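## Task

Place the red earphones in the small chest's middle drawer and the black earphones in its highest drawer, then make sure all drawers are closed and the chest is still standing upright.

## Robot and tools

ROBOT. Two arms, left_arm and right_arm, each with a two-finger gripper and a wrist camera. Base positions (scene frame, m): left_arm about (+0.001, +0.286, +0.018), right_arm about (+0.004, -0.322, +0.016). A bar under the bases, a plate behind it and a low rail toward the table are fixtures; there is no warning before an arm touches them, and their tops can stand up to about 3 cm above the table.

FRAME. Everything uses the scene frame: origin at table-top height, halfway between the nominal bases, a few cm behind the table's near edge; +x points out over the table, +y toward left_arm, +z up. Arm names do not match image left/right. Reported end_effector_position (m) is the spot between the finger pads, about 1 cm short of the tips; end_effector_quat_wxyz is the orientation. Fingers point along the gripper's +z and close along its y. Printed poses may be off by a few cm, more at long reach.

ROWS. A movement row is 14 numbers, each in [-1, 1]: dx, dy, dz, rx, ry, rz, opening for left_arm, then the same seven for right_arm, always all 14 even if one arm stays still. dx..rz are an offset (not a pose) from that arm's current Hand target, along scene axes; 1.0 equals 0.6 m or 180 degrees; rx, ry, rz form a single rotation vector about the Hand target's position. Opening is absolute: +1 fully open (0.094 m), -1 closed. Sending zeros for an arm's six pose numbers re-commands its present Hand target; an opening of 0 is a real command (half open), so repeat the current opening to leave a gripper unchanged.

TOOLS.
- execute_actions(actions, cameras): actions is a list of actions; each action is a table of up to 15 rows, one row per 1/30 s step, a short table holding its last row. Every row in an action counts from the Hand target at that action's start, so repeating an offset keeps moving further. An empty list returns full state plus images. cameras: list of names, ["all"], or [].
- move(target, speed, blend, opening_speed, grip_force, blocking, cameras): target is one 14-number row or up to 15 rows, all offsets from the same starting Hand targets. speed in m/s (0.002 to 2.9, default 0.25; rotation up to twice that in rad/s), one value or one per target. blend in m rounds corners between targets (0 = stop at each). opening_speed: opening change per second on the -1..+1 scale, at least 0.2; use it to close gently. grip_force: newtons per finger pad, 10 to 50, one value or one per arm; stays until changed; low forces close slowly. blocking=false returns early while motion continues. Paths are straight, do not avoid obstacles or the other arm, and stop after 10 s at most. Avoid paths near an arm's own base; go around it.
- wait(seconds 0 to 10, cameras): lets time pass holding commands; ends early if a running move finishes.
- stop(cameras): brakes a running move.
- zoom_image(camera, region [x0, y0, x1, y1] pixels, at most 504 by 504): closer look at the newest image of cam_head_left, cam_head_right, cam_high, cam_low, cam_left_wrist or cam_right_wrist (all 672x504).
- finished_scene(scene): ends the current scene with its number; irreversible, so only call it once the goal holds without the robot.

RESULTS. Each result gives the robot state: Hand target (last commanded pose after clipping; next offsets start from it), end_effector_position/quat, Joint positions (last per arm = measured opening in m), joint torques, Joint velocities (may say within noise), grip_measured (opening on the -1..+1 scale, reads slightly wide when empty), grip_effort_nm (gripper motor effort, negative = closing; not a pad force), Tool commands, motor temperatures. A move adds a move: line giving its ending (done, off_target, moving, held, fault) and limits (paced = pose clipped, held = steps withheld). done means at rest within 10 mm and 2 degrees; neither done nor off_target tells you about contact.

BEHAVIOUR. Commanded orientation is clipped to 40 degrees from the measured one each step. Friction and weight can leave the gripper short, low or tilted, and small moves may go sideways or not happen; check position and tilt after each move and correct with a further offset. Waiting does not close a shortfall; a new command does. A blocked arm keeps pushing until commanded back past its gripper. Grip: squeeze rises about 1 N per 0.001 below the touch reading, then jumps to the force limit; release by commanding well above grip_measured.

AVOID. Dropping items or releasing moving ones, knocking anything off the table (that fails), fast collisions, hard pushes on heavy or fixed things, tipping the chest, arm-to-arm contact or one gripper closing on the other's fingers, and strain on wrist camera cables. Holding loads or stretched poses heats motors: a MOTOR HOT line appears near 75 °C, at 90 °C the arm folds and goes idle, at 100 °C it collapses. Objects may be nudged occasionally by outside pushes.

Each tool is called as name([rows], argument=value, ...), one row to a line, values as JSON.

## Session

execute_actions(actions=[])

zoom_image(camera="cam_high", region=[150, 100, 500, 362])

Scene clock: 0.00 s.
left_arm: end_effector_position=(+0.3708, +0.2925, +0.1222) grip_measured=+1.000 grip_effort_nm=n/a end_effector_quat_wxyz=(+0.624, -0.026, +0.780, +0.043) | right_arm: end_effector_position=(+0.3911, -0.3506, +0.1383) grip_measured=+1.000 grip_effort_nm=n/a end_effector_quat_wxyz=(+0.659, +0.077, +0.747, -0.036)
Joint positions: left_arm=[-0.069 1.562 0.233 1.07 -0.148 -0.002 0.094] | right_arm=[0.005 1.584 0.264 1.193 0.143 0.073 0.094]
Joint velocities: within noise
Joint torques (N m): no reading
Motor temperatures (°C): left_arm=[26 28 30 29 24 23 25] | right_arm=[24 29 32 31 25 22 23]
Heat: left arm: 30 °C; right arm: 32 °C.
Hand target: left_arm +0.3724, +0.2926, +0.1243; +0.625, -0.026, +0.779, +0.043 | right_arm +0.3926, -0.3509, +0.1434; +0.665, +0.078, +0.742, -0.036
Tool commands: left_gripper/opening=+1.0 right_gripper/opening=+1.0

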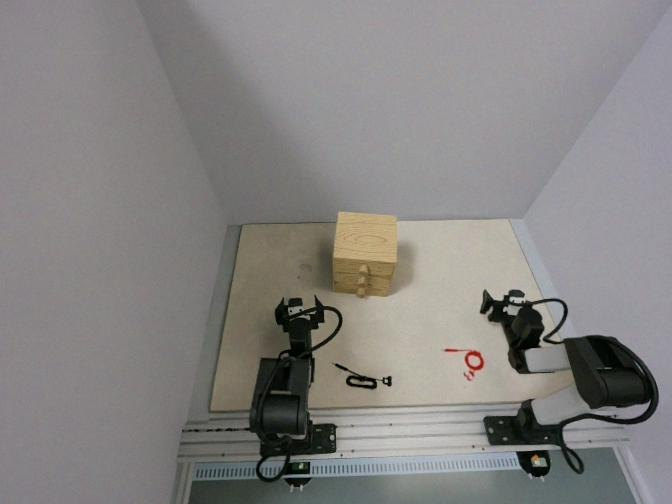

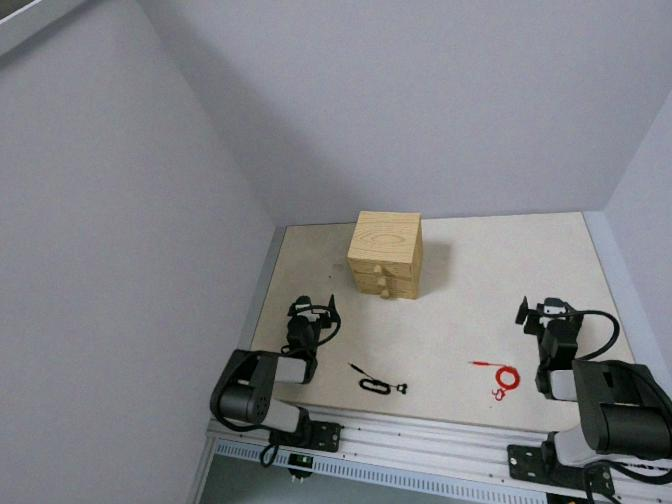

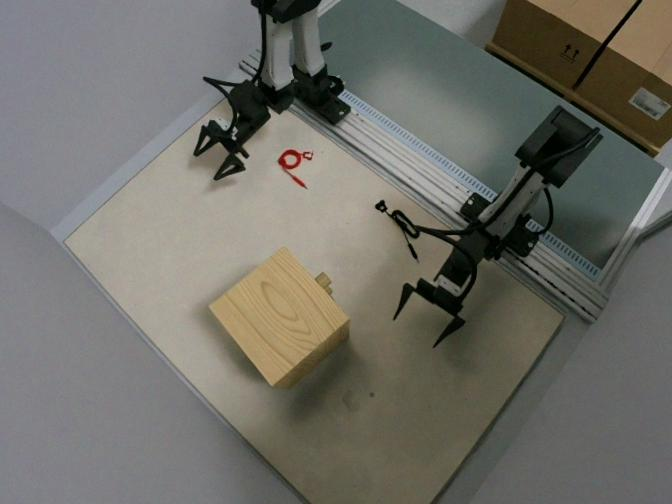

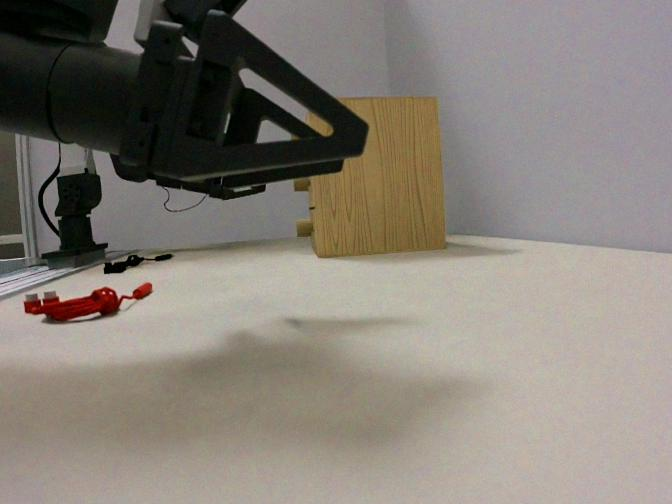

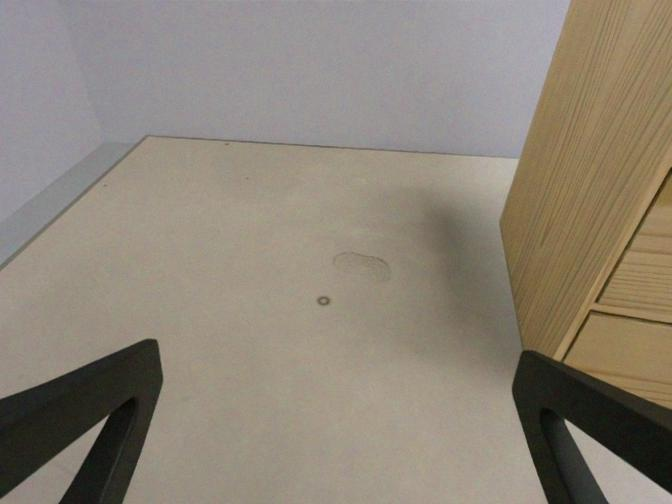

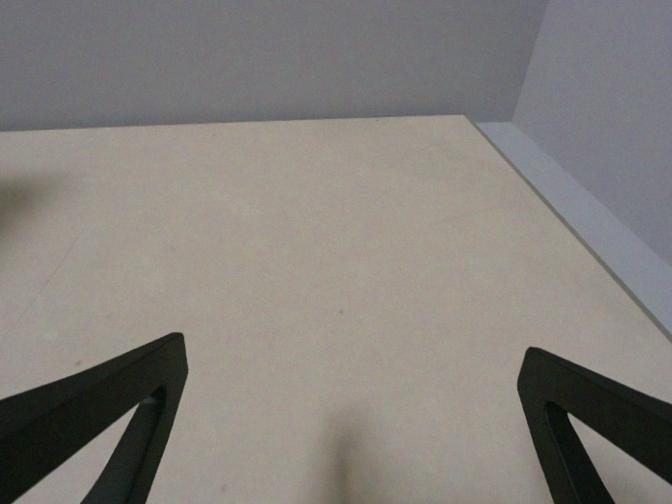

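Scaled by 1.440 from the camera's 672x504 image, which has a finer 960x720 frame.

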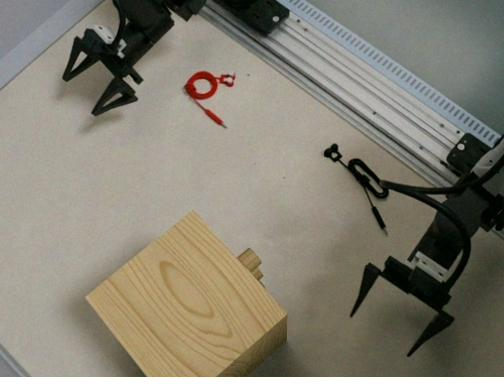

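move(target=[-0.345,-0.23,0.043,0.305,0.297,-0.502,1,-0.15,0.417,0.26,-0.0044,0.077,0.0098,1], cameras=["cam_left_wrist","cam_right_wrist","cam_high"], speed=0.35)

Scene clock: 54.17 s.
left_arm: end_effector_position=(+0.1592, +0.1578, +0.1444) grip_measured=+1.000 grip_effort_nm=-0.01 end_effector_quat_wxyz=(+0.051, +0.756, +0.649, -0.074) | right_arm: end_effector_position=(+0.3025, -0.1022, +0.2918) grip_measured=+1.000 grip_effort_nm=0.03 end_effector_quat_wxyz=(+0.568, +0.050, +0.821, -0.041)
Joint positions: left_arm=[-0.521 1.295 1.049 -1.31 0.194 1.215 0.094] | right_arm=[1.073 1.383 1.217 -0.616 1.052 0.707 0.094]
Joint torques (N m): left_arm=[-0.47 -2.26 10.18 0.45 0.02 0.29] | right_arm=[0.47 -5.03 8.81 1.46 0.61 0.14]
Motor temperatures (°C): left_arm=[26 30 33 41 24 23 25] | right_arm=[24 33 36 40 25 22 23]
Heat: left arm: 41 °C; right arm: 40 °C.
Hand target: left_arm +0.1653, +0.1546, +0.1500; +0.056, +0.763, +0.641, -0.067 | right_arm +0.3027, -0.1008, +0.2993; +0.571, +0.057, +0.818, -0.040
Off the commanded pose: left_arm 0.009 m, 2 deg | right_arm 0.008 m, 1 deg.
move: done
Images, in order (width x height): cam_high 672x504, cam_left_wrist 672x504, cam_right_wrist 672x504.

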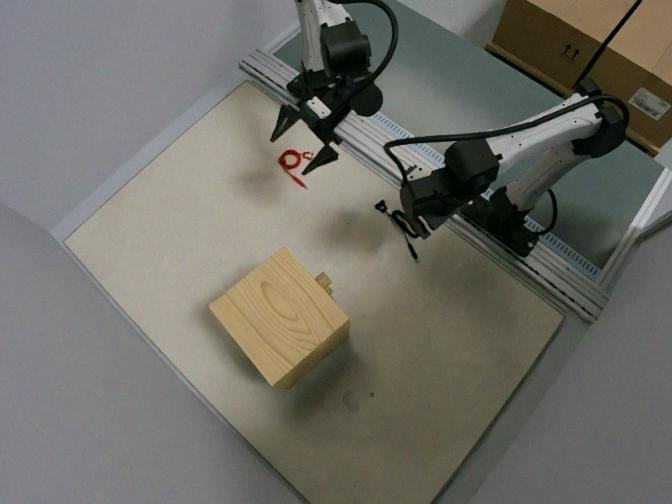

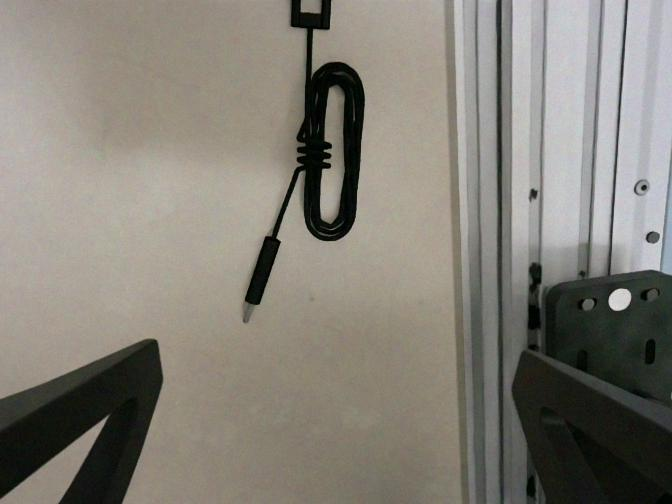

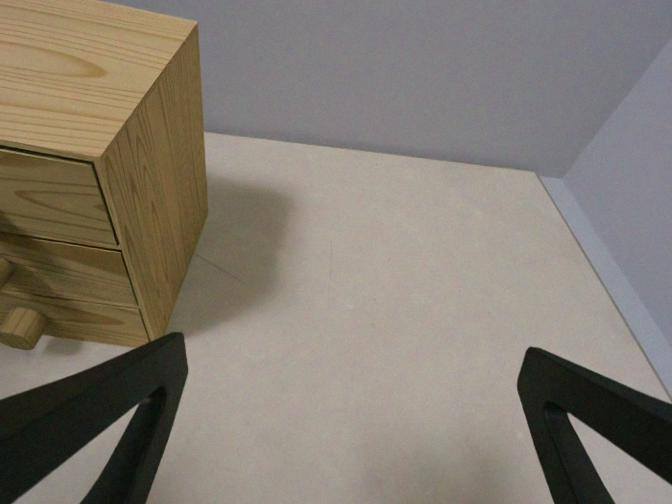

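move([
  [0,0,0,0,0,0,0.2,0,0,0,0,0,0,1],
  [-0.014,-0.073,-0.2275,0,0,0,0.2,0,0,0,0,0,0,1],
  [-0.014,-0.073,-0.2275,0,0,0,-1,0,0,0,0,0,0,1],
  [0,0,0.1,0,0,0,-1,0,0,0,0,0,0,1],
  [0.225,0.375,0.217,0,0,0.222,-1,0.0,0.15,-0.05,0,0,0,1],
  [0.225,0.375,0.217,0,0,0.222,-1,0.083,0.367,-0.083,0,0,0,1],
], cameras=["cam_left_wrist","cam_right_wrist","cam_high"], speed=[0.25,0.2,0.2,0.2,0.35,0.25], blend=[0,0,0,0.02,0.02,0], grip_force=[40, 40])

Scene clock: 97.83 s.
left_arm: end_effector_position=(+0.2953, +0.3769, +0.2766) grip_measured=-0.807 grip_effort_nm=-0.85 end_effector_quat_wxyz=(+0.148, +0.489, +0.859, +0.039) | right_arm: end_effector_position=(+0.3546, +0.1179, +0.2475) grip_measured=+1.000 grip_effort_nm=0.03 end_effector_quat_wxyz=(+0.569, +0.054, +0.820, -0.039)
Joint positions: left_arm=[0.37 1.635 1.85 -1.572 0.173 1.404 0.009] | right_arm=[1.201 2.371 2.37 -0.968 1.136 0.927 0.094]
Joint torques (N m): left_arm=[0.03 -4.74 9.63 0.95 0.08 0] | right_arm=[0.58 -12.56 8.34 1.1 0.68 0.13]
Motor temperatures (°C): left_arm=[26 29 39 32 24 23 25] | right_arm=[24 34 43 36 26 22 23]
Heat: left arm: 39 °C; right arm: 43 °C.
Hand target: left_arm +0.3003, +0.3796, +0.2803; +0.076, +0.498, +0.863, -0.044 | right_arm +0.3525, +0.1194, +0.2494; +0.571, +0.057, +0.818, -0.040
Off the commanded pose: left_arm 0.007 m, 13 deg | right_arm 0.003 m, 1 deg.
joint sent to its limit (left arm) — joint 4 (wrist pitch), lower limit. The joint targets are off in orientation, not in position.
grip_force (N): 40, 40
move: off_target (left_arm)
Images, in order (width x height): cam_high 672x504, cam_left_wrist 672x504, cam_right_wrist 672x504.

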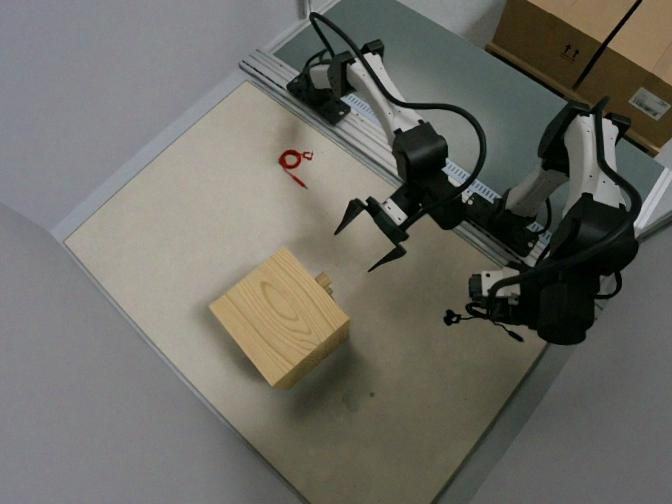

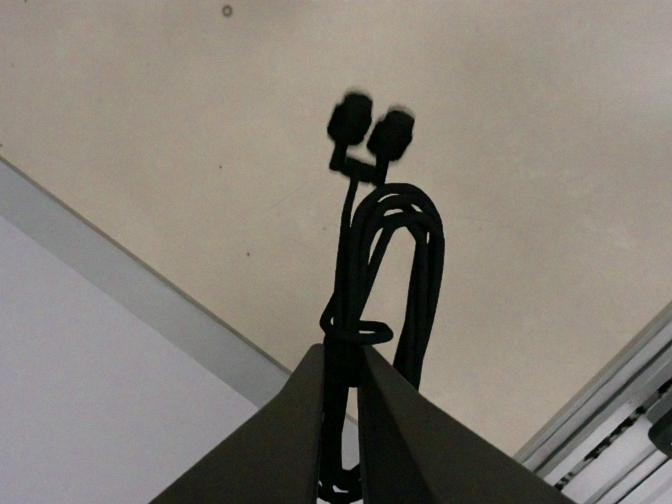

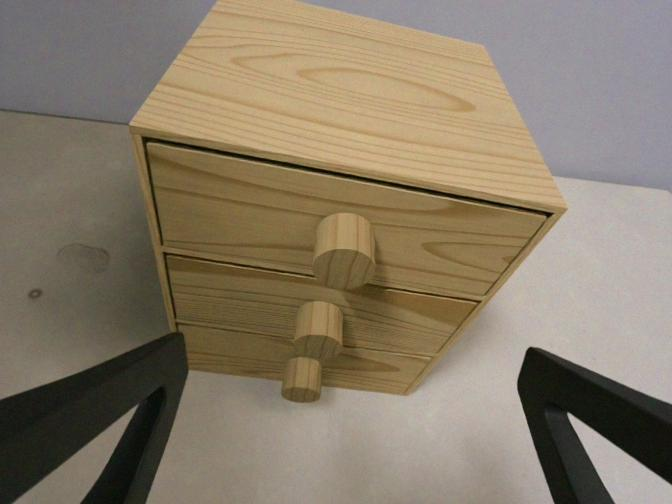

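move([
  [0.225,0.375,0.217,0,0,0,-1,0.12,-0.022,-0.062,0,0,0,1],
  [0.225,0.375,0.217,0,0,0,-1,0.12,-0.022,-0.062,0,0,0,-0.6],
  [0.225,0.375,0.217,0,0,0,-1,-0.042,0.002,-0.06,0,0,0,-0.6],
], cameras=["cam_right_wrist","cam_high"], speed=[0.15,0.2,0.08])

Scene clock: 120.83 s.
left_arm: end_effector_position=(+0.4278, +0.5903, +0.4082) grip_measured=-0.807 grip_effort_nm=-0.85 end_effector_quat_wxyz=(+0.315, +0.406, +0.781, +0.356) | right_arm: end_effector_position=(+0.3368, +0.1214, +0.2092) grip_measured=-0.426 grip_effort_nm=-0.81 end_effector_quat_wxyz=(+0.588, +0.069, +0.805, -0.040)
Joint positions: left_arm=[0.671 2.21 2.842 -1.271 0.257 1.524 0.009] | right_arm=[1.243 2.351 2.159 -0.833 1.209 1.02 0.027]
Joint torques (N m): left_arm=[0.9 -7.86 8.57 2.81 0.03 -0.02] | right_arm=[1.02 -15.28 6.93 0.5 0.25 0.13]
Motor temperatures (°C): left_arm=[26 30 39 34 24 23 26] | right_arm=[24 47 42 35 26 22 23]
Heat: left arm: 39 °C; right arm: 47 °C.
Hand target: left_arm +0.4353, +0.6047, +0.4104; +0.148, +0.483, +0.860, +0.072 | right_arm +0.3273, +0.1206, +0.2136; +0.571, +0.057, +0.818, -0.040
Off the commanded pose: left_arm 0.016 m, 56 deg; orientation clipped | right_arm 0.010 m, 3 deg.
elbow stopped short (left arm): the move would have taken joint 3 (elbow) straighter than the controller allows.
grip_force (N): 40, 40
move: off_target (left_arm, right_arm); target 2's new opening was sent with right_arm's hand 0.011 m and 1 deg from that target; limits=paced
Images, in order (width x height): cam_high 672x504, cam_right_wrist 672x504.

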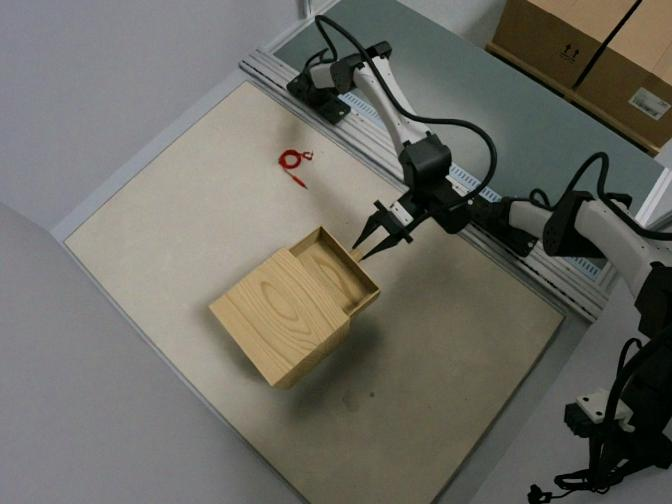

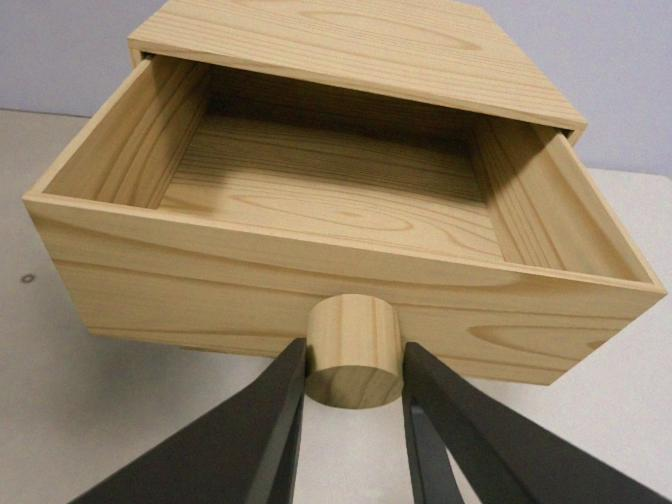

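move([
  [-0.092,-0.425,-0.05,-0.0425,0.0796,-0.212,-1,0,0,0,0,0,0,-0.6],
  [-0.05,-0.817,-0.05,-0.0425,0.0796,-0.212,-1,0,0,0,0,0,0,-0.6],
], cameras=["cam_left_wrist","cam_high"], speed=0.25, blend=0.03)

Scene clock: 146.40 s.
left_arm: end_effector_position=(+0.3994, +0.1138, +0.3808) grip_measured=-0.808 grip_effort_nm=-0.85 end_effector_quat_wxyz=(+0.353, +0.672, +0.651, +0.013) | right_arm: end_effector_position=(+0.3368, +0.1214, +0.2092) grip_measured=-0.426 grip_effort_nm=-0.81 end_effector_quat_wxyz=(+0.588, +0.069, +0.805, -0.040)
Joint positions: left_arm=[-0.286 2.039 2.671 -1.574 0.33 1.218 0.009] | right_arm=[1.243 2.351 2.159 -0.833 1.209 1.02 0.027]
Joint torques (N m): left_arm=[0.76 -7.08 8.13 1.83 0.25 -0.03] | right_arm=[1.03 -15.27 6.94 0.49 0.25 0.13]
Motor temperatures (°C): left_arm=[26 33 38 38 24 23 27] | right_arm=[24 53 41 33 25 22 24]
Heat: left arm: 38 °C; right arm: 53 °C.
Hand target: left_arm +0.4053, +0.1145, +0.3803; +0.088, +0.731, +0.670, -0.096 | right_arm +0.3273, +0.1206, +0.2136; +0.571, +0.057, +0.818, -0.040
Off the commanded pose: left_arm 0.006 m, 34 deg | right_arm 0.011 m, 3 deg.
elbow stopped short (left arm): the move would have taken joint 3 (elbow) straighter than the controller allows.
joint sent to its limit (left arm) — joint 4 (wrist pitch), lower limit. The joint targets are off in orientation, not in position.
grip_force (N): 40, 40
move: off_target (left_arm, right_arm)
Images, in order (width x height): cam_high 672x504, cam_left_wrist 672x504.

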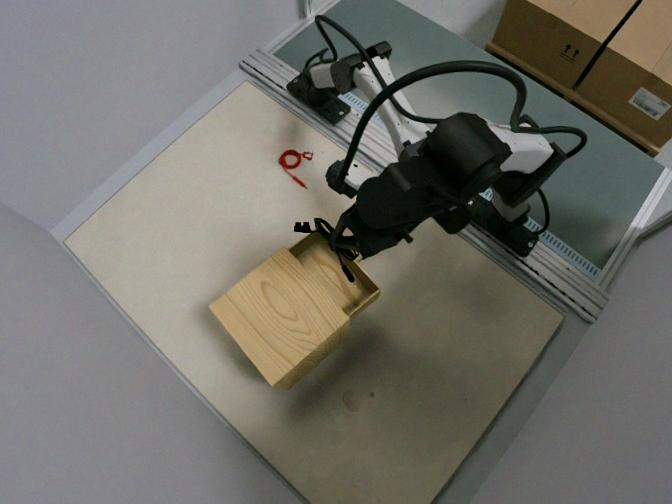

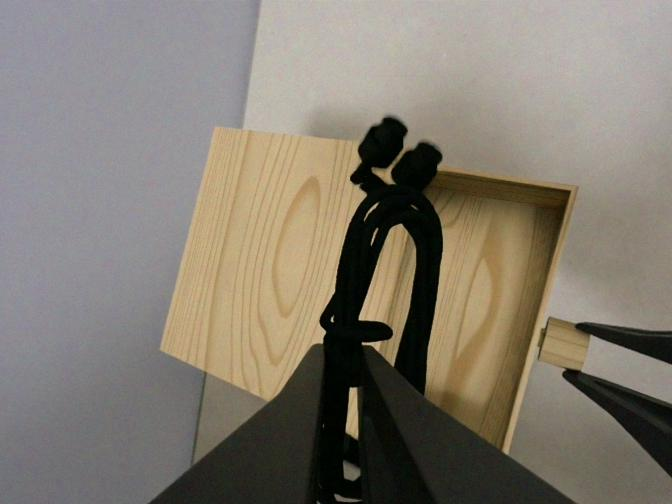

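move(target=[0.003,0.023,-0.217,0,0,0,-1,0,0,0,0,0,0,-0.6], cameras=["cam_left_wrist","cam_right_wrist"], speed=0.15)

Scene clock: 162.40 s.
left_arm: end_effector_position=(+0.4033, +0.1248, +0.2657) grip_measured=-0.808 grip_effort_nm=-0.85 end_effector_quat_wxyz=(+0.201, +0.711, +0.672, -0.044) | right_arm: end_effector_position=(+0.3368, +0.1214, +0.2092) grip_measured=-0.426 grip_effort_nm=-0.81 end_effector_quat_wxyz=(+0.588, +0.069, +0.805, -0.040)
Joint positions: left_arm=[-0.275 2.103 2.38 -1.574 0.297 1.324 0.009] | right_arm=[1.243 2.351 2.159 -0.833 1.209 1.02 0.027]
Joint torques (N m): left_arm=[0.49 -7.95 5.65 1.1 0.09 0.26] | right_arm=[1.01 -15.27 6.93 0.49 0.25 0.13]
Motor temperatures (°C): left_arm=[26 34 39 38 24 23 27] | right_arm=[24 56 40 33 25 22 24]
Heat: left arm: 39 °C; right arm: 56 °C.
Hand target: left_arm +0.4071, +0.1284, +0.2501; +0.088, +0.731, +0.670, -0.096 | right_arm +0.3273, +0.1206, +0.2136; +0.571, +0.057, +0.818, -0.040
Off the commanded pose: left_arm 0.017 m, 14 deg | right_arm 0.011 m, 3 deg.
joint sent to its limit (left arm) — joint 4 (wrist pitch), lower limit. The joint targets are off in orientation, not in position.
grip_force (N): 40, 40
move: off_target (left_arm, right_arm)
Images, in order (width x height): cam_left_wrist 672x504, cam_right_wrist 672x504.

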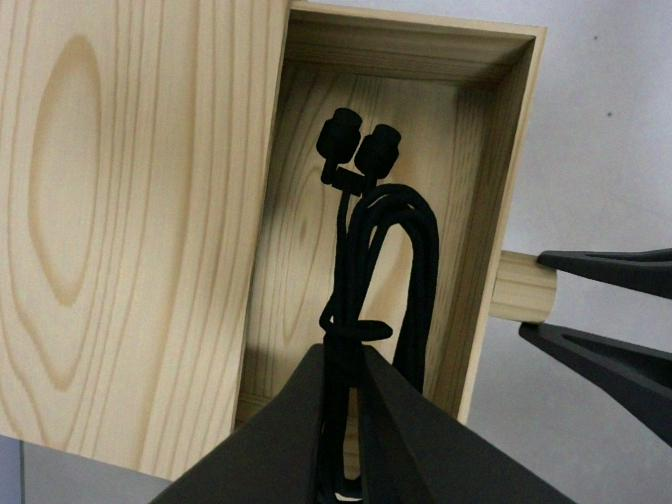

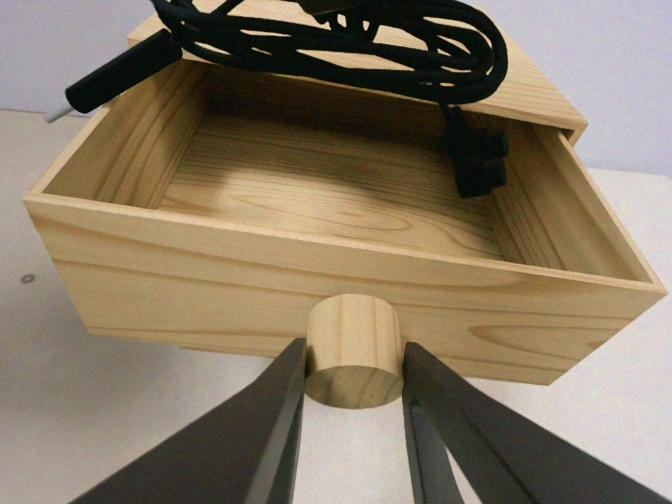

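move([
  [0,-0.05,-0.01,0,0,0,-1,0,0,0,0,0,0,-0.6],
  [0,-0.05,-0.07,0,0,0,-1,0,0,0,0,0,0,-0.6],
], cameras=["cam_left_wrist","cam_right_wrist"], speed=0.12, blend=0.01)

Scene clock: 170.27 s.
left_arm: end_effector_position=(+0.4033, +0.1250, +0.2657) grip_measured=-0.808 grip_effort_nm=-0.85 end_effector_quat_wxyz=(+0.201, +0.712, +0.672, -0.044) | right_arm: end_effector_position=(+0.3368, +0.1214, +0.2092) grip_measured=-0.426 grip_effort_nm=-0.81 end_effector_quat_wxyz=(+0.588, +0.069, +0.805, -0.040)
Joint positions: left_arm=[-0.275 2.103 2.38 -1.574 0.297 1.324 0.009] | right_arm=[1.243 2.351 2.159 -0.833 1.209 1.02 0.027]
Joint torques (N m): left_arm=[-0.05 -10.41 6.97 1.11 0.17 0.1] | right_arm=[1.02 -15.28 6.95 0.49 0.25 0.14]
Motor temperatures (°C): left_arm=[26 34 39 36 24 23 27] | right_arm=[24 58 40 33 25 22 24]
Heat: left arm: 39 °C; right arm: 58 °C.
Hand target: left_arm +0.4033, +0.1250, +0.2657; +0.201, +0.712, +0.672, -0.044 (not the last commanded pose) | right_arm +0.3273, +0.1206, +0.2136; +0.571, +0.057, +0.818, -0.040
Off the commanded pose: left_arm 0.064 m, 14 deg | right_arm 0.011 m, 3 deg.
grip_force (N): 40, 40
move: held (left_arm; a check stopped the path), off_target (right_arm); path passed 0 of 2 targets; limits=held
pose unreachable (left arm): on one or more control steps of this call, first in action 0 (counted from 0), this arm could not follow its commanded pose, so it was not sent that pose on those steps. It may still have moved: this result reports where it is.
cause: moving toward the commanded pose would bring a part of the arm too close to another arm (this arm's upper arm (the part past joint 2) and the right arm's wrist (the part past joint 4), along the way the arms are being sent, or toward where that arm still pushes).
Images, in order (width x height): cam_left_wrist 672x504, cam_right_wrist 672x504.

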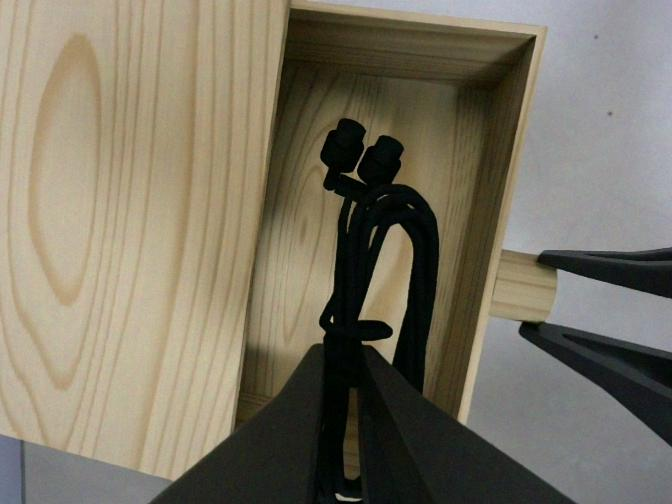

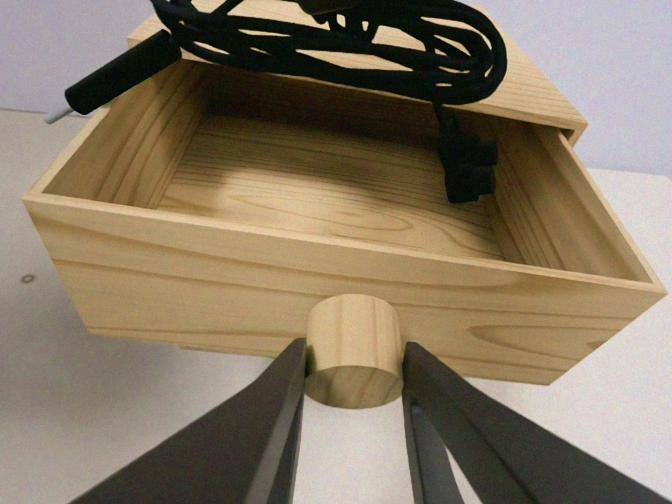

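move([
  [0,0,0,0,0,0,-1,0,0,0,0,0,0,0.4],
  [0,0,0,0,0,0,-1,-0.083,0.012,0.03,0,0,0,0.4],
  [0,0,0,0,0,0,-1,-0.167,-0.5,0.167,0,0,0,0.4],
  [0.005,-0.062,0.0,0,0,0,-1,-0.167,-0.5,0.167,0,0,0,0.4],
  [0.005,-0.062,-0.08,0,0,0,-1,-0.167,-0.5,0.167,0,0,0,0.4],
], cameras=["cam_left_wrist","cam_high","cam_right_wrist"], speed=[0.1,0.1,0.3,0.1,0.1], blend=[0,0.01,0.01,0.01,0])

zoom_image(camera="cam_high", region=[260, 190, 400, 330])

Scene clock: 193.03 s.
left_arm: end_effector_position=(+0.4033, +0.1250, +0.2657) grip_measured=-0.808 grip_effort_nm=-0.85 end_effector_quat_wxyz=(+0.201, +0.712, +0.672, -0.044) | right_arm: end_effector_position=(+0.3317, +0.1157, +0.1989) grip_measured=+0.398 grip_effort_nm=0.14 end_effector_quat_wxyz=(+0.567, +0.049, +0.820, -0.057)
Joint positions: left_arm=[-0.275 2.103 2.38 -1.574 0.297 1.324 0.009] | right_arm=[1.244 2.351 2.161 -0.917 1.172 1.04 0.066]
Joint torques (N m): left_arm=[-0.01 -10.43 6.98 1.1 0.16 0.1] | right_arm=[0.24 -13.52 6.01 1.16 0.61 -0.03]
Motor temperatures (°C): left_arm=[26 36 39 35 24 23 27] | right_arm=[24 62 40 32 25 22 24]
Heat: left arm: 39 °C; right arm: 62 °C.
Hand target: left_arm +0.4033, +0.1250, +0.2657; +0.201, +0.712, +0.672, -0.044 (not the last commanded pose) | right_arm +0.3313, +0.1163, +0.1990; +0.568, +0.049, +0.820, -0.057 (not the last commanded pose)
Off the commanded pose: left_arm 0.061 m, 0 deg | right_arm 0.334 m, 2 deg.
grip_force (N): 40, 40
move: held (right_arm; a check stopped the path), off_target (left_arm; braked when a check withheld steps of right_arm); path passed 1 of 5 targets; limits=held
pose unreachable (right arm): on one or more control steps of this call, first in action 0 (counted from 0), this arm could not follow its commanded pose, so it was not sent that pose on those steps. It may still have moved: this result reports where it is.
cause: moving toward the commanded pose would bring a part of the arm too close to another arm (this arm's wrist (the part past joint 4) and the left arm's upper arm (the part past joint 2), where that arm would come to rest).
Images, in order (width x height): cam_high 672x504, cam_left_wrist 672x504, cam_right_wrist 672x504.

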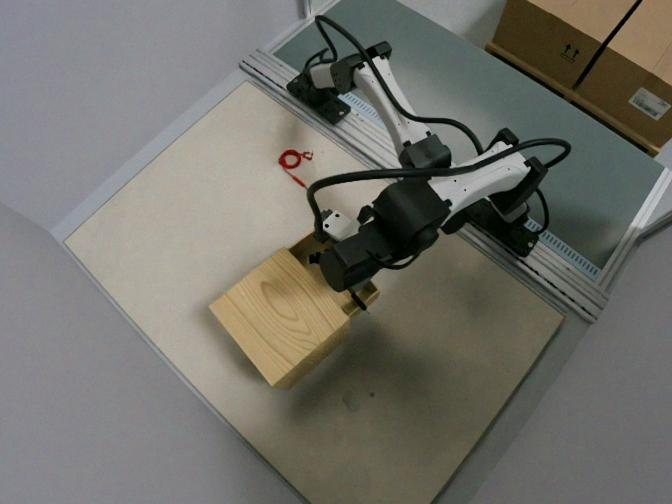

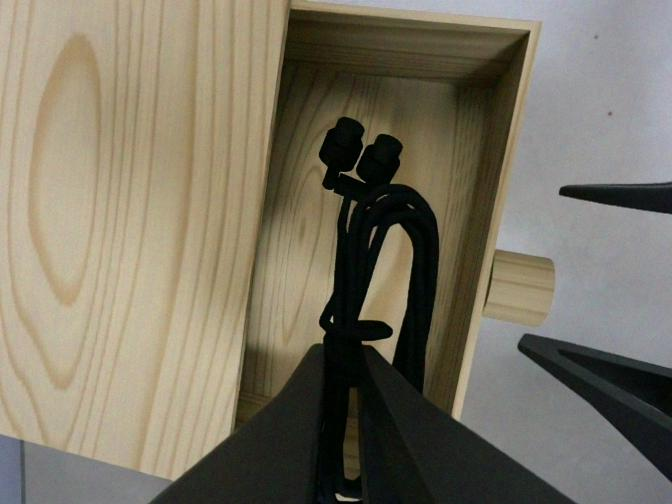

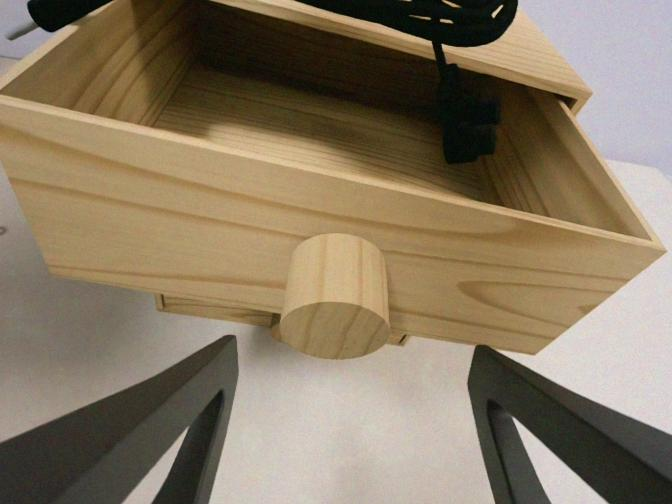

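Scaled by 3.600 from the camera's 672x504 image, which has a finer 960x720 frame.

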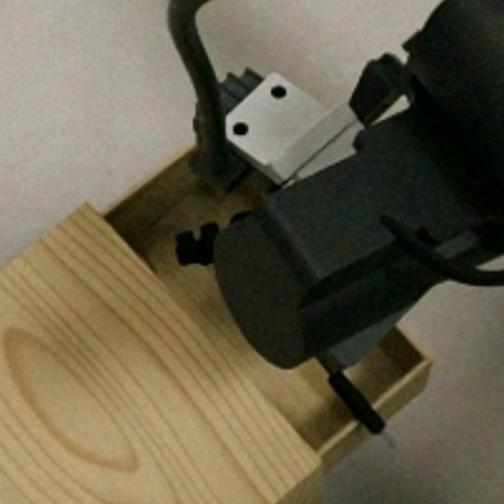

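move([
  [0,0,0,0,0,0,-1,0,0,-0.1,0,0,0,0.4],
  [0,0,0,0,0,0,-1,-0.01,-0.45,-0.08,0,0,0,0.4],
  [0.005,-0.062,0.0,0,0,0,-1,-0.167,-0.6,0.1,0,0,0,0.4],
  [0.005,-0.062,-0.08,0,0,0,-1,-0.167,-0.6,0.1,0,0,0,0.4],
], cameras=["cam_left_wrist","cam_high","cam_head_right"], speed=[0.12,0.25,0.2,0.1], blend=[0.01,0.01,0.01,0])

zoom_image(camera="cam_high", region=[260, 190, 400, 330])

Scene clock: 210.87 s.
left_arm: end_effector_position=(+0.4083, +0.0888, +0.2078) grip_measured=-0.808 grip_effort_nm=-0.85 end_effector_quat_wxyz=(+0.187, +0.713, +0.674, -0.051) | right_arm: end_effector_position=(+0.2314, -0.2433, +0.2500) grip_measured=+0.398 grip_effort_nm=0.14 end_effector_quat_wxyz=(+0.563, +0.041, +0.823, -0.059)
Joint positions: left_arm=[-0.359 2.083 2.106 -1.331 0.274 1.245 0.009] | right_arm=[1.016 0.721 0.722 -0.751 1.022 0.623 0.066]
Joint torques (N m): left_arm=[-0.36 -13.94 5.91 1.3 0.14 0.01] | right_arm=[0.58 0.05 8.69 1.51 0.58 0.12]
Motor temperatures (°C): left_arm=[26 38 38 34 24 23 27] | right_arm=[24 61 41 33 26 22 24]
Heat: left arm: 38 °C; right arm: 61 °C.
Hand target: left_arm +0.4063, +0.0877, +0.2177; +0.201, +0.712, +0.672, -0.044 | right_arm +0.2310, -0.2438, +0.2591; +0.568, +0.048, +0.820, -0.057
Off the commanded pose: left_arm 0.010 m, 2 deg | right_arm 0.009 m, 1 deg.
grip_force (N): 40, 40
move: done
Images, in order (width x height): cam_head_right 672x504, cam_high 672x504, cam_left_wrist 672x504.

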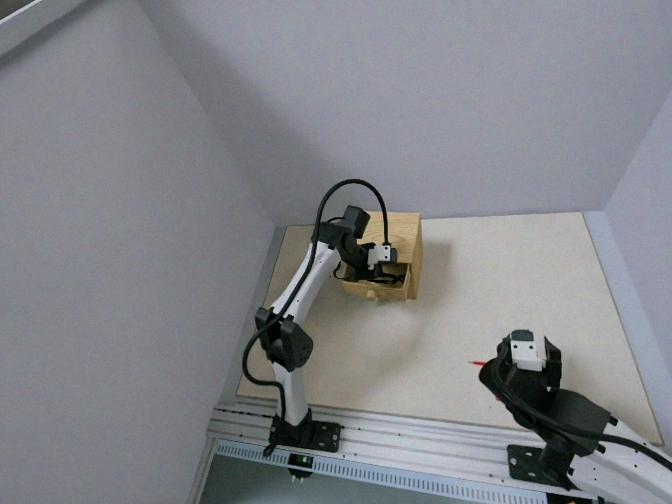

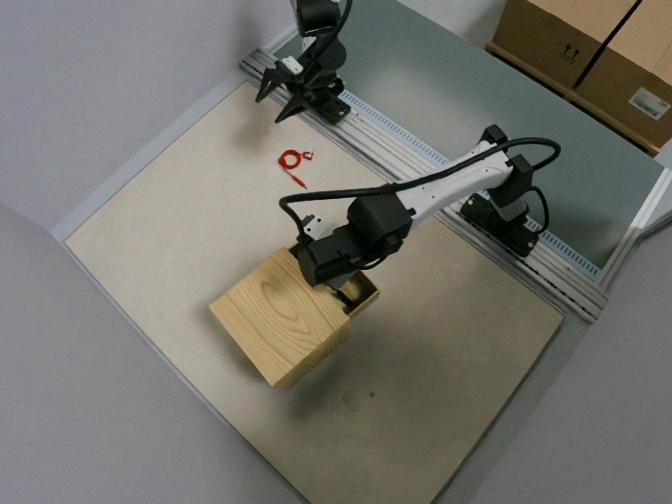

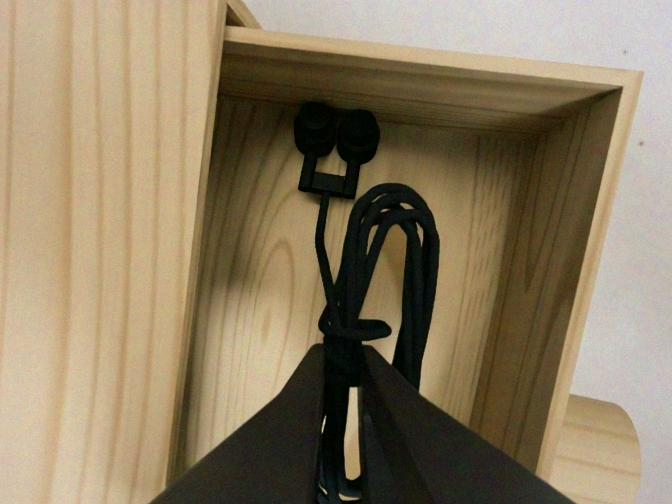

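Scaled by 3.600 from the camera's 672x504 image, which has a finer 960x720 frame.

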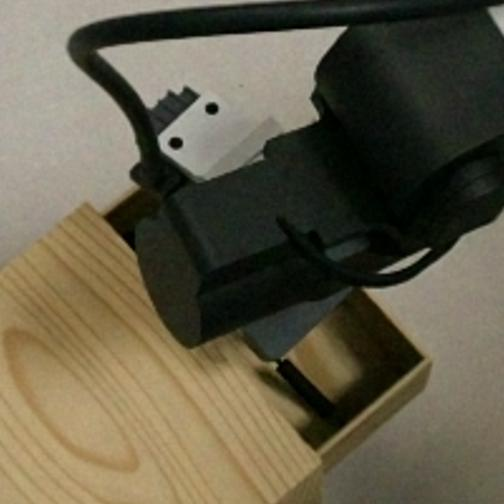

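move([
  [0,0,0,0,0,0,-1,0,0,0,0,0,0,1],
  [0,0,0,0,0,0,-0.5,0,0,0,0,0,0,1],
  [0,0,0.25,0,0,0,-0.5,-0.102,-0.027,-0.148,0.033,0.301,0.036,1],
  [-0.227,0.187,0.187,-0.252,-0.1177,0.4053,-1,-0.102,-0.027,-0.148,0.033,0.301,0.036,1],
  [-0.252,0.079,-0.013,-0.252,-0.1177,0.4053,-1,-0.102,-0.027,-0.148,0.033,0.301,0.036,1],
], cameras=["cam_left_wrist","cam_high","cam_right_wrist"], speed=[0.2,0.2,0.2,0.3,0.2], blend=[0,0,0.01,0.03,0])

zoom_image(camera="cam_high", region=[260, 190, 400, 330])

Scene clock: 258.77 s.
left_arm: end_effector_position=(+0.2542, +0.1344, +0.2159) grip_measured=-0.991 grip_effort_nm=-0.48 end_effector_quat_wxyz=(+0.536, +0.065, +0.841, -0.042) | right_arm: end_effector_position=(+0.1725, -0.2592, +0.1648) grip_measured=+0.998 grip_effort_nm=0.14 end_effector_quat_wxyz=(+0.139, +0.005, +0.990, -0.001)
Joint positions: left_arm=[-0.886 0.88 0.61 -0.318 -0.617 -0.38 0] | right_arm=[0.492 0.967 0.96 -1.311 0.126 0.469 0.094]
Joint torques (N m): left_arm=[-0.46 -0.42 7.3 2.5 -0.46 -0.06] | right_arm=[-0.43 -1.05 7.94 0.58 0.06 -0.15]
Motor temperatures (°C): left_arm=[26 50 36 36 24 23 27] | right_arm=[24 44 44 33 26 22 24]
Heat: left arm: 50 °C; right arm: 44 °C.
Hand target: left_arm +0.2552, +0.1352, +0.2099; +0.536, +0.059, +0.841, -0.037 | right_arm +0.1698, -0.2599, +0.1703; +0.131, +0.001, +0.991, -0.001
Off the commanded pose: left_arm 0.006 m, 1 deg | right_arm 0.006 m, 1 deg.
grip_force (N): 40, 40
move: done; blend cut to 0 m at target 4
Images, in order (width x height): cam_high 672x504, cam_left_wrist 672x504, cam_right_wrist 672x504.

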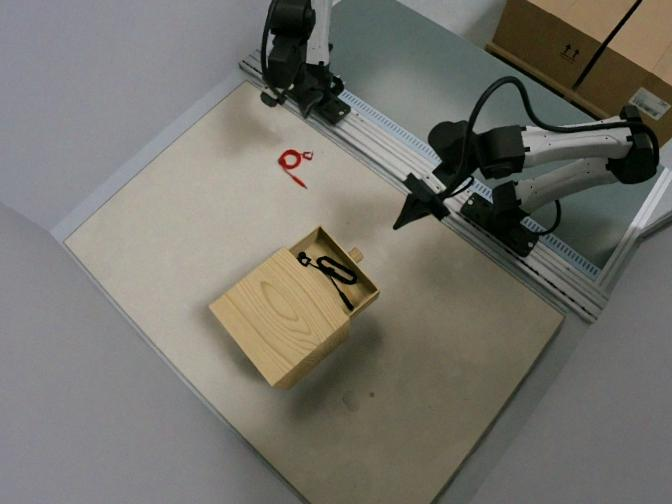

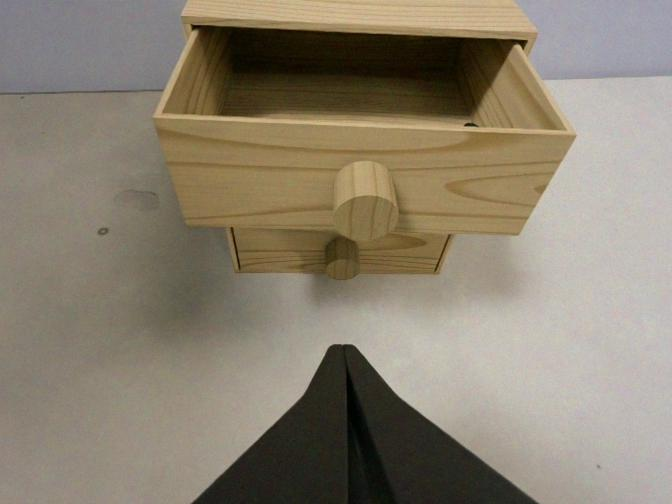

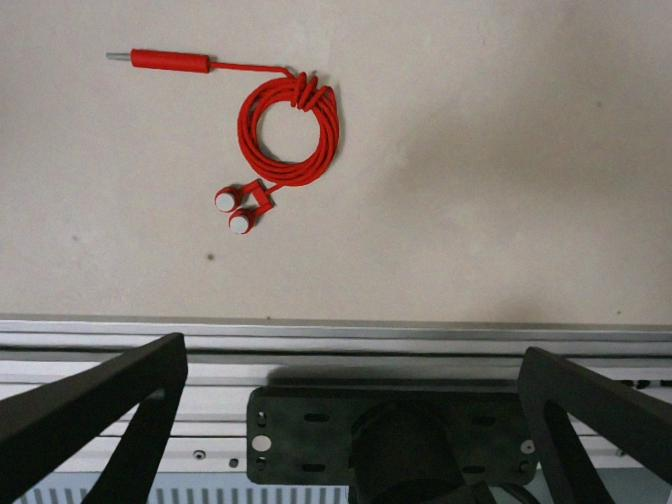

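Scaled by 3.600 from the camera's 672x504 image, which has a finer 960x720 frame.

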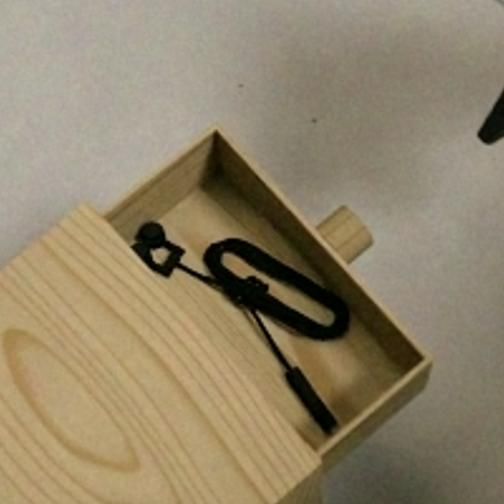

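move([
  [0.092,-0.033,-0.055,0,0,0,-1,0.122,0.05,-0.183,0,0,0,1],
  [0.28,-0.068,-0.055,0,0,0,-1,0.122,0.05,-0.183,0,0,0,1],
], cameras=["cam_left_wrist","cam_right_wrist"], speed=[0.15,0.08], blend=[0.005,0])

Scene clock: 299.03 s.
left_arm: end_effector_position=(+0.4092, +0.0995, +0.1615) grip_measured=-0.991 grip_effort_nm=-0.48 end_effector_quat_wxyz=(+0.516, +0.061, +0.854, -0.031) | right_arm: end_effector_position=(+0.2461, -0.2281, +0.0652) grip_measured=+0.998 grip_effort_nm=0.14 end_effector_quat_wxyz=(+0.140, +0.004, +0.990, +0.000)
Joint positions: left_arm=[-0.58 1.6 0.856 0.184 -0.367 -0.218 0] | right_arm=[0.465 1.323 0.761 -0.748 0.118 0.44 0.094]
Joint torques (N m): left_arm=[0.68 -5.33 11.59 2.82 -0.2 0.29] | right_arm=[-0.5 -3.89 4.85 0.96 0.06 -0.13]
Motor temperatures (°C): left_arm=[26 37 36 44 24 23 27] | right_arm=[24 38 46 32 25 22 23]
Heat: left arm: 44 °C; right arm: 46 °C.
Hand target: left_arm +0.4232, +0.0943, +0.1769; +0.536, +0.059, +0.841, -0.037 | right_arm +0.2429, -0.2299, +0.0604; +0.131, +0.001, +0.991, -0.001
Off the commanded pose: left_arm 0.021 m, 3 deg | right_arm 0.006 m, 1 deg.
grip_force (N): 40, 40
move: off_target (left_arm)
Images, in order (width x height): cam_left_wrist 672x504, cam_right_wrist 672x504.

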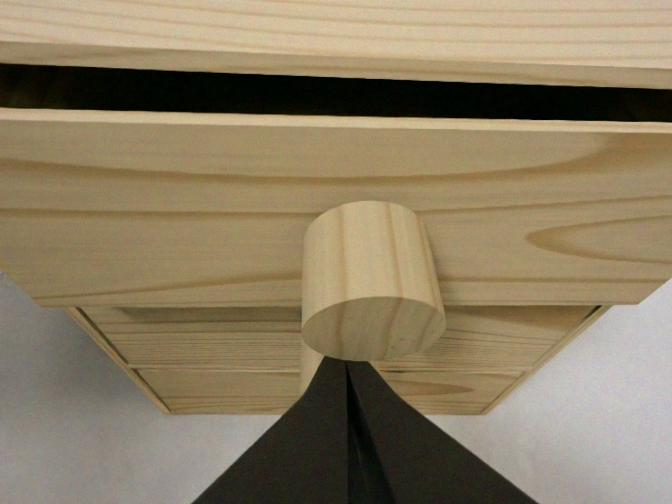

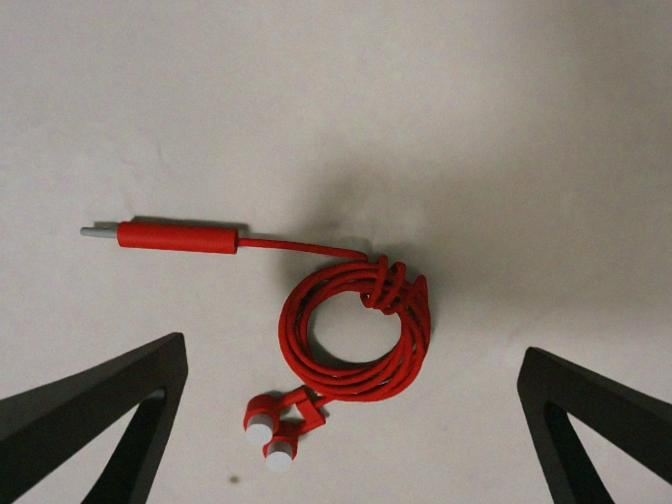

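move([
  [0.035,-0.005,-0.015,0,0,0,-1,-0.022,0,-0.08,0,0,0,1],
  [0.062,-0.012,-0.02,0,0,0,-1,-0.022,0,-0.08,0,0,0,1],
  [0.062,-0.012,-0.02,0,0,0,-1,-0.022,0,-0.08,0,0,0,0.3],
  [0.062,-0.012,-0.02,0,0,0,-1,-0.022,0,-0.08,0,0,0,-1],
], cameras=["cam_left_wrist","cam_right_wrist","cam_high"], speed=[0.06,0.06,0.1,0.1])

Scene clock: 321.20 s.
left_arm: end_effector_position=(+0.4369, +0.0928, +0.1421) grip_measured=-0.991 grip_effort_nm=-0.48 end_effector_quat_wxyz=(+0.503, +0.066, +0.861, -0.027) | right_arm: end_effector_position=(+0.2397, -0.2219, +0.0221) grip_measured=-0.852 grip_effort_nm=-0.78 end_effector_quat_wxyz=(+0.150, -0.003, +0.989, +0.018)
Joint positions: left_arm=[-0.551 1.738 0.944 0.208 -0.335 -0.202 0] | right_arm=[0.484 1.365 0.597 -0.51 0.098 0.447 0.007]
Joint torques (N m): left_arm=[1.31 -5.85 12.96 3.05 -0.18 0.32] | right_arm=[0.29 -3.15 3.82 0.84 0.31 0.08]
Heat: left arm: 45 °C; right arm: 42 °C.
Hand target: left_arm +0.4604, +0.0872, +0.1648; +0.536, +0.059, +0.841, -0.037 | right_arm +0.2299, -0.2299, +0.0126; +0.132, +0.001, +0.991, -0.001
Off the commanded pose: left_arm 0.033 m, 5 deg | right_arm 0.016 m, 3 deg.
grip_force (N): 40, 40
move: off_target (left_arm, right_arm); target 4's new opening was sent with right_arm's hand 0.014 m and 3 deg from that target
Images, in order (width x height): cam_high 672x504, cam_left_wrist 672x504, cam_right_wrist 672x504.

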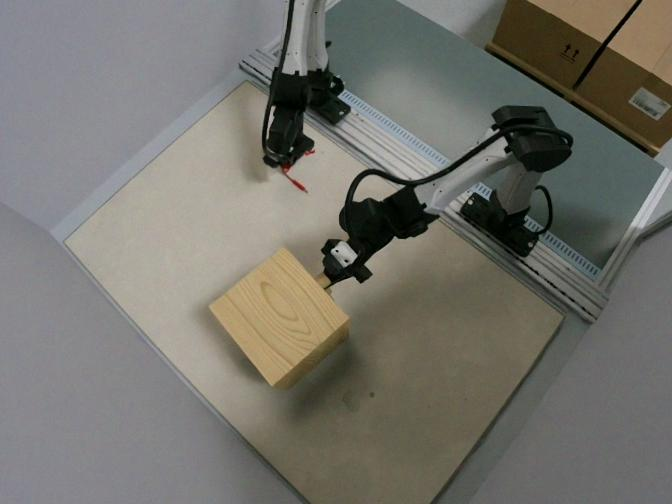

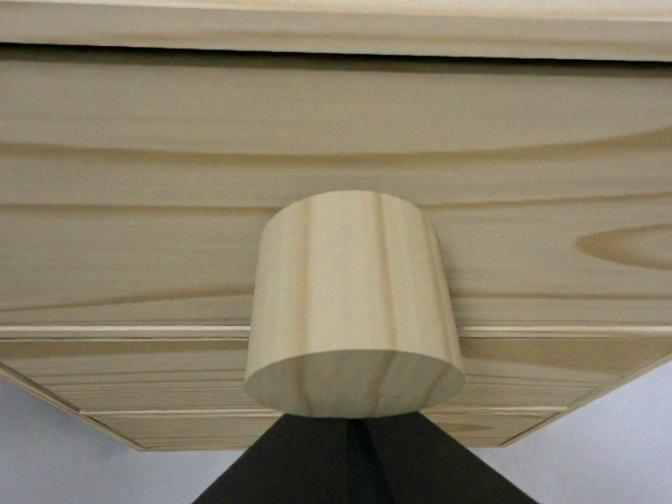

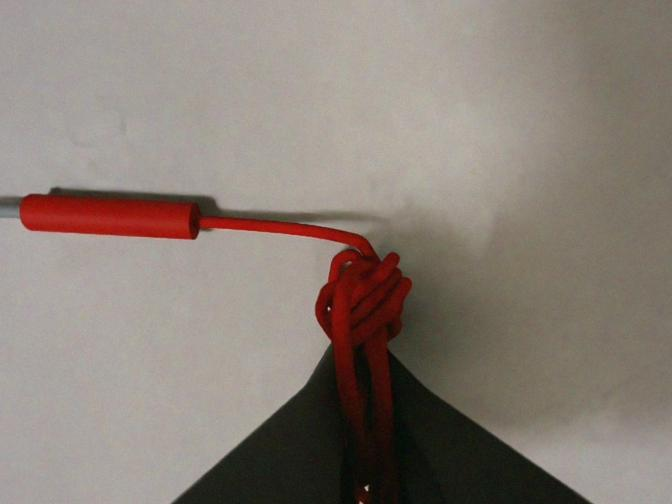

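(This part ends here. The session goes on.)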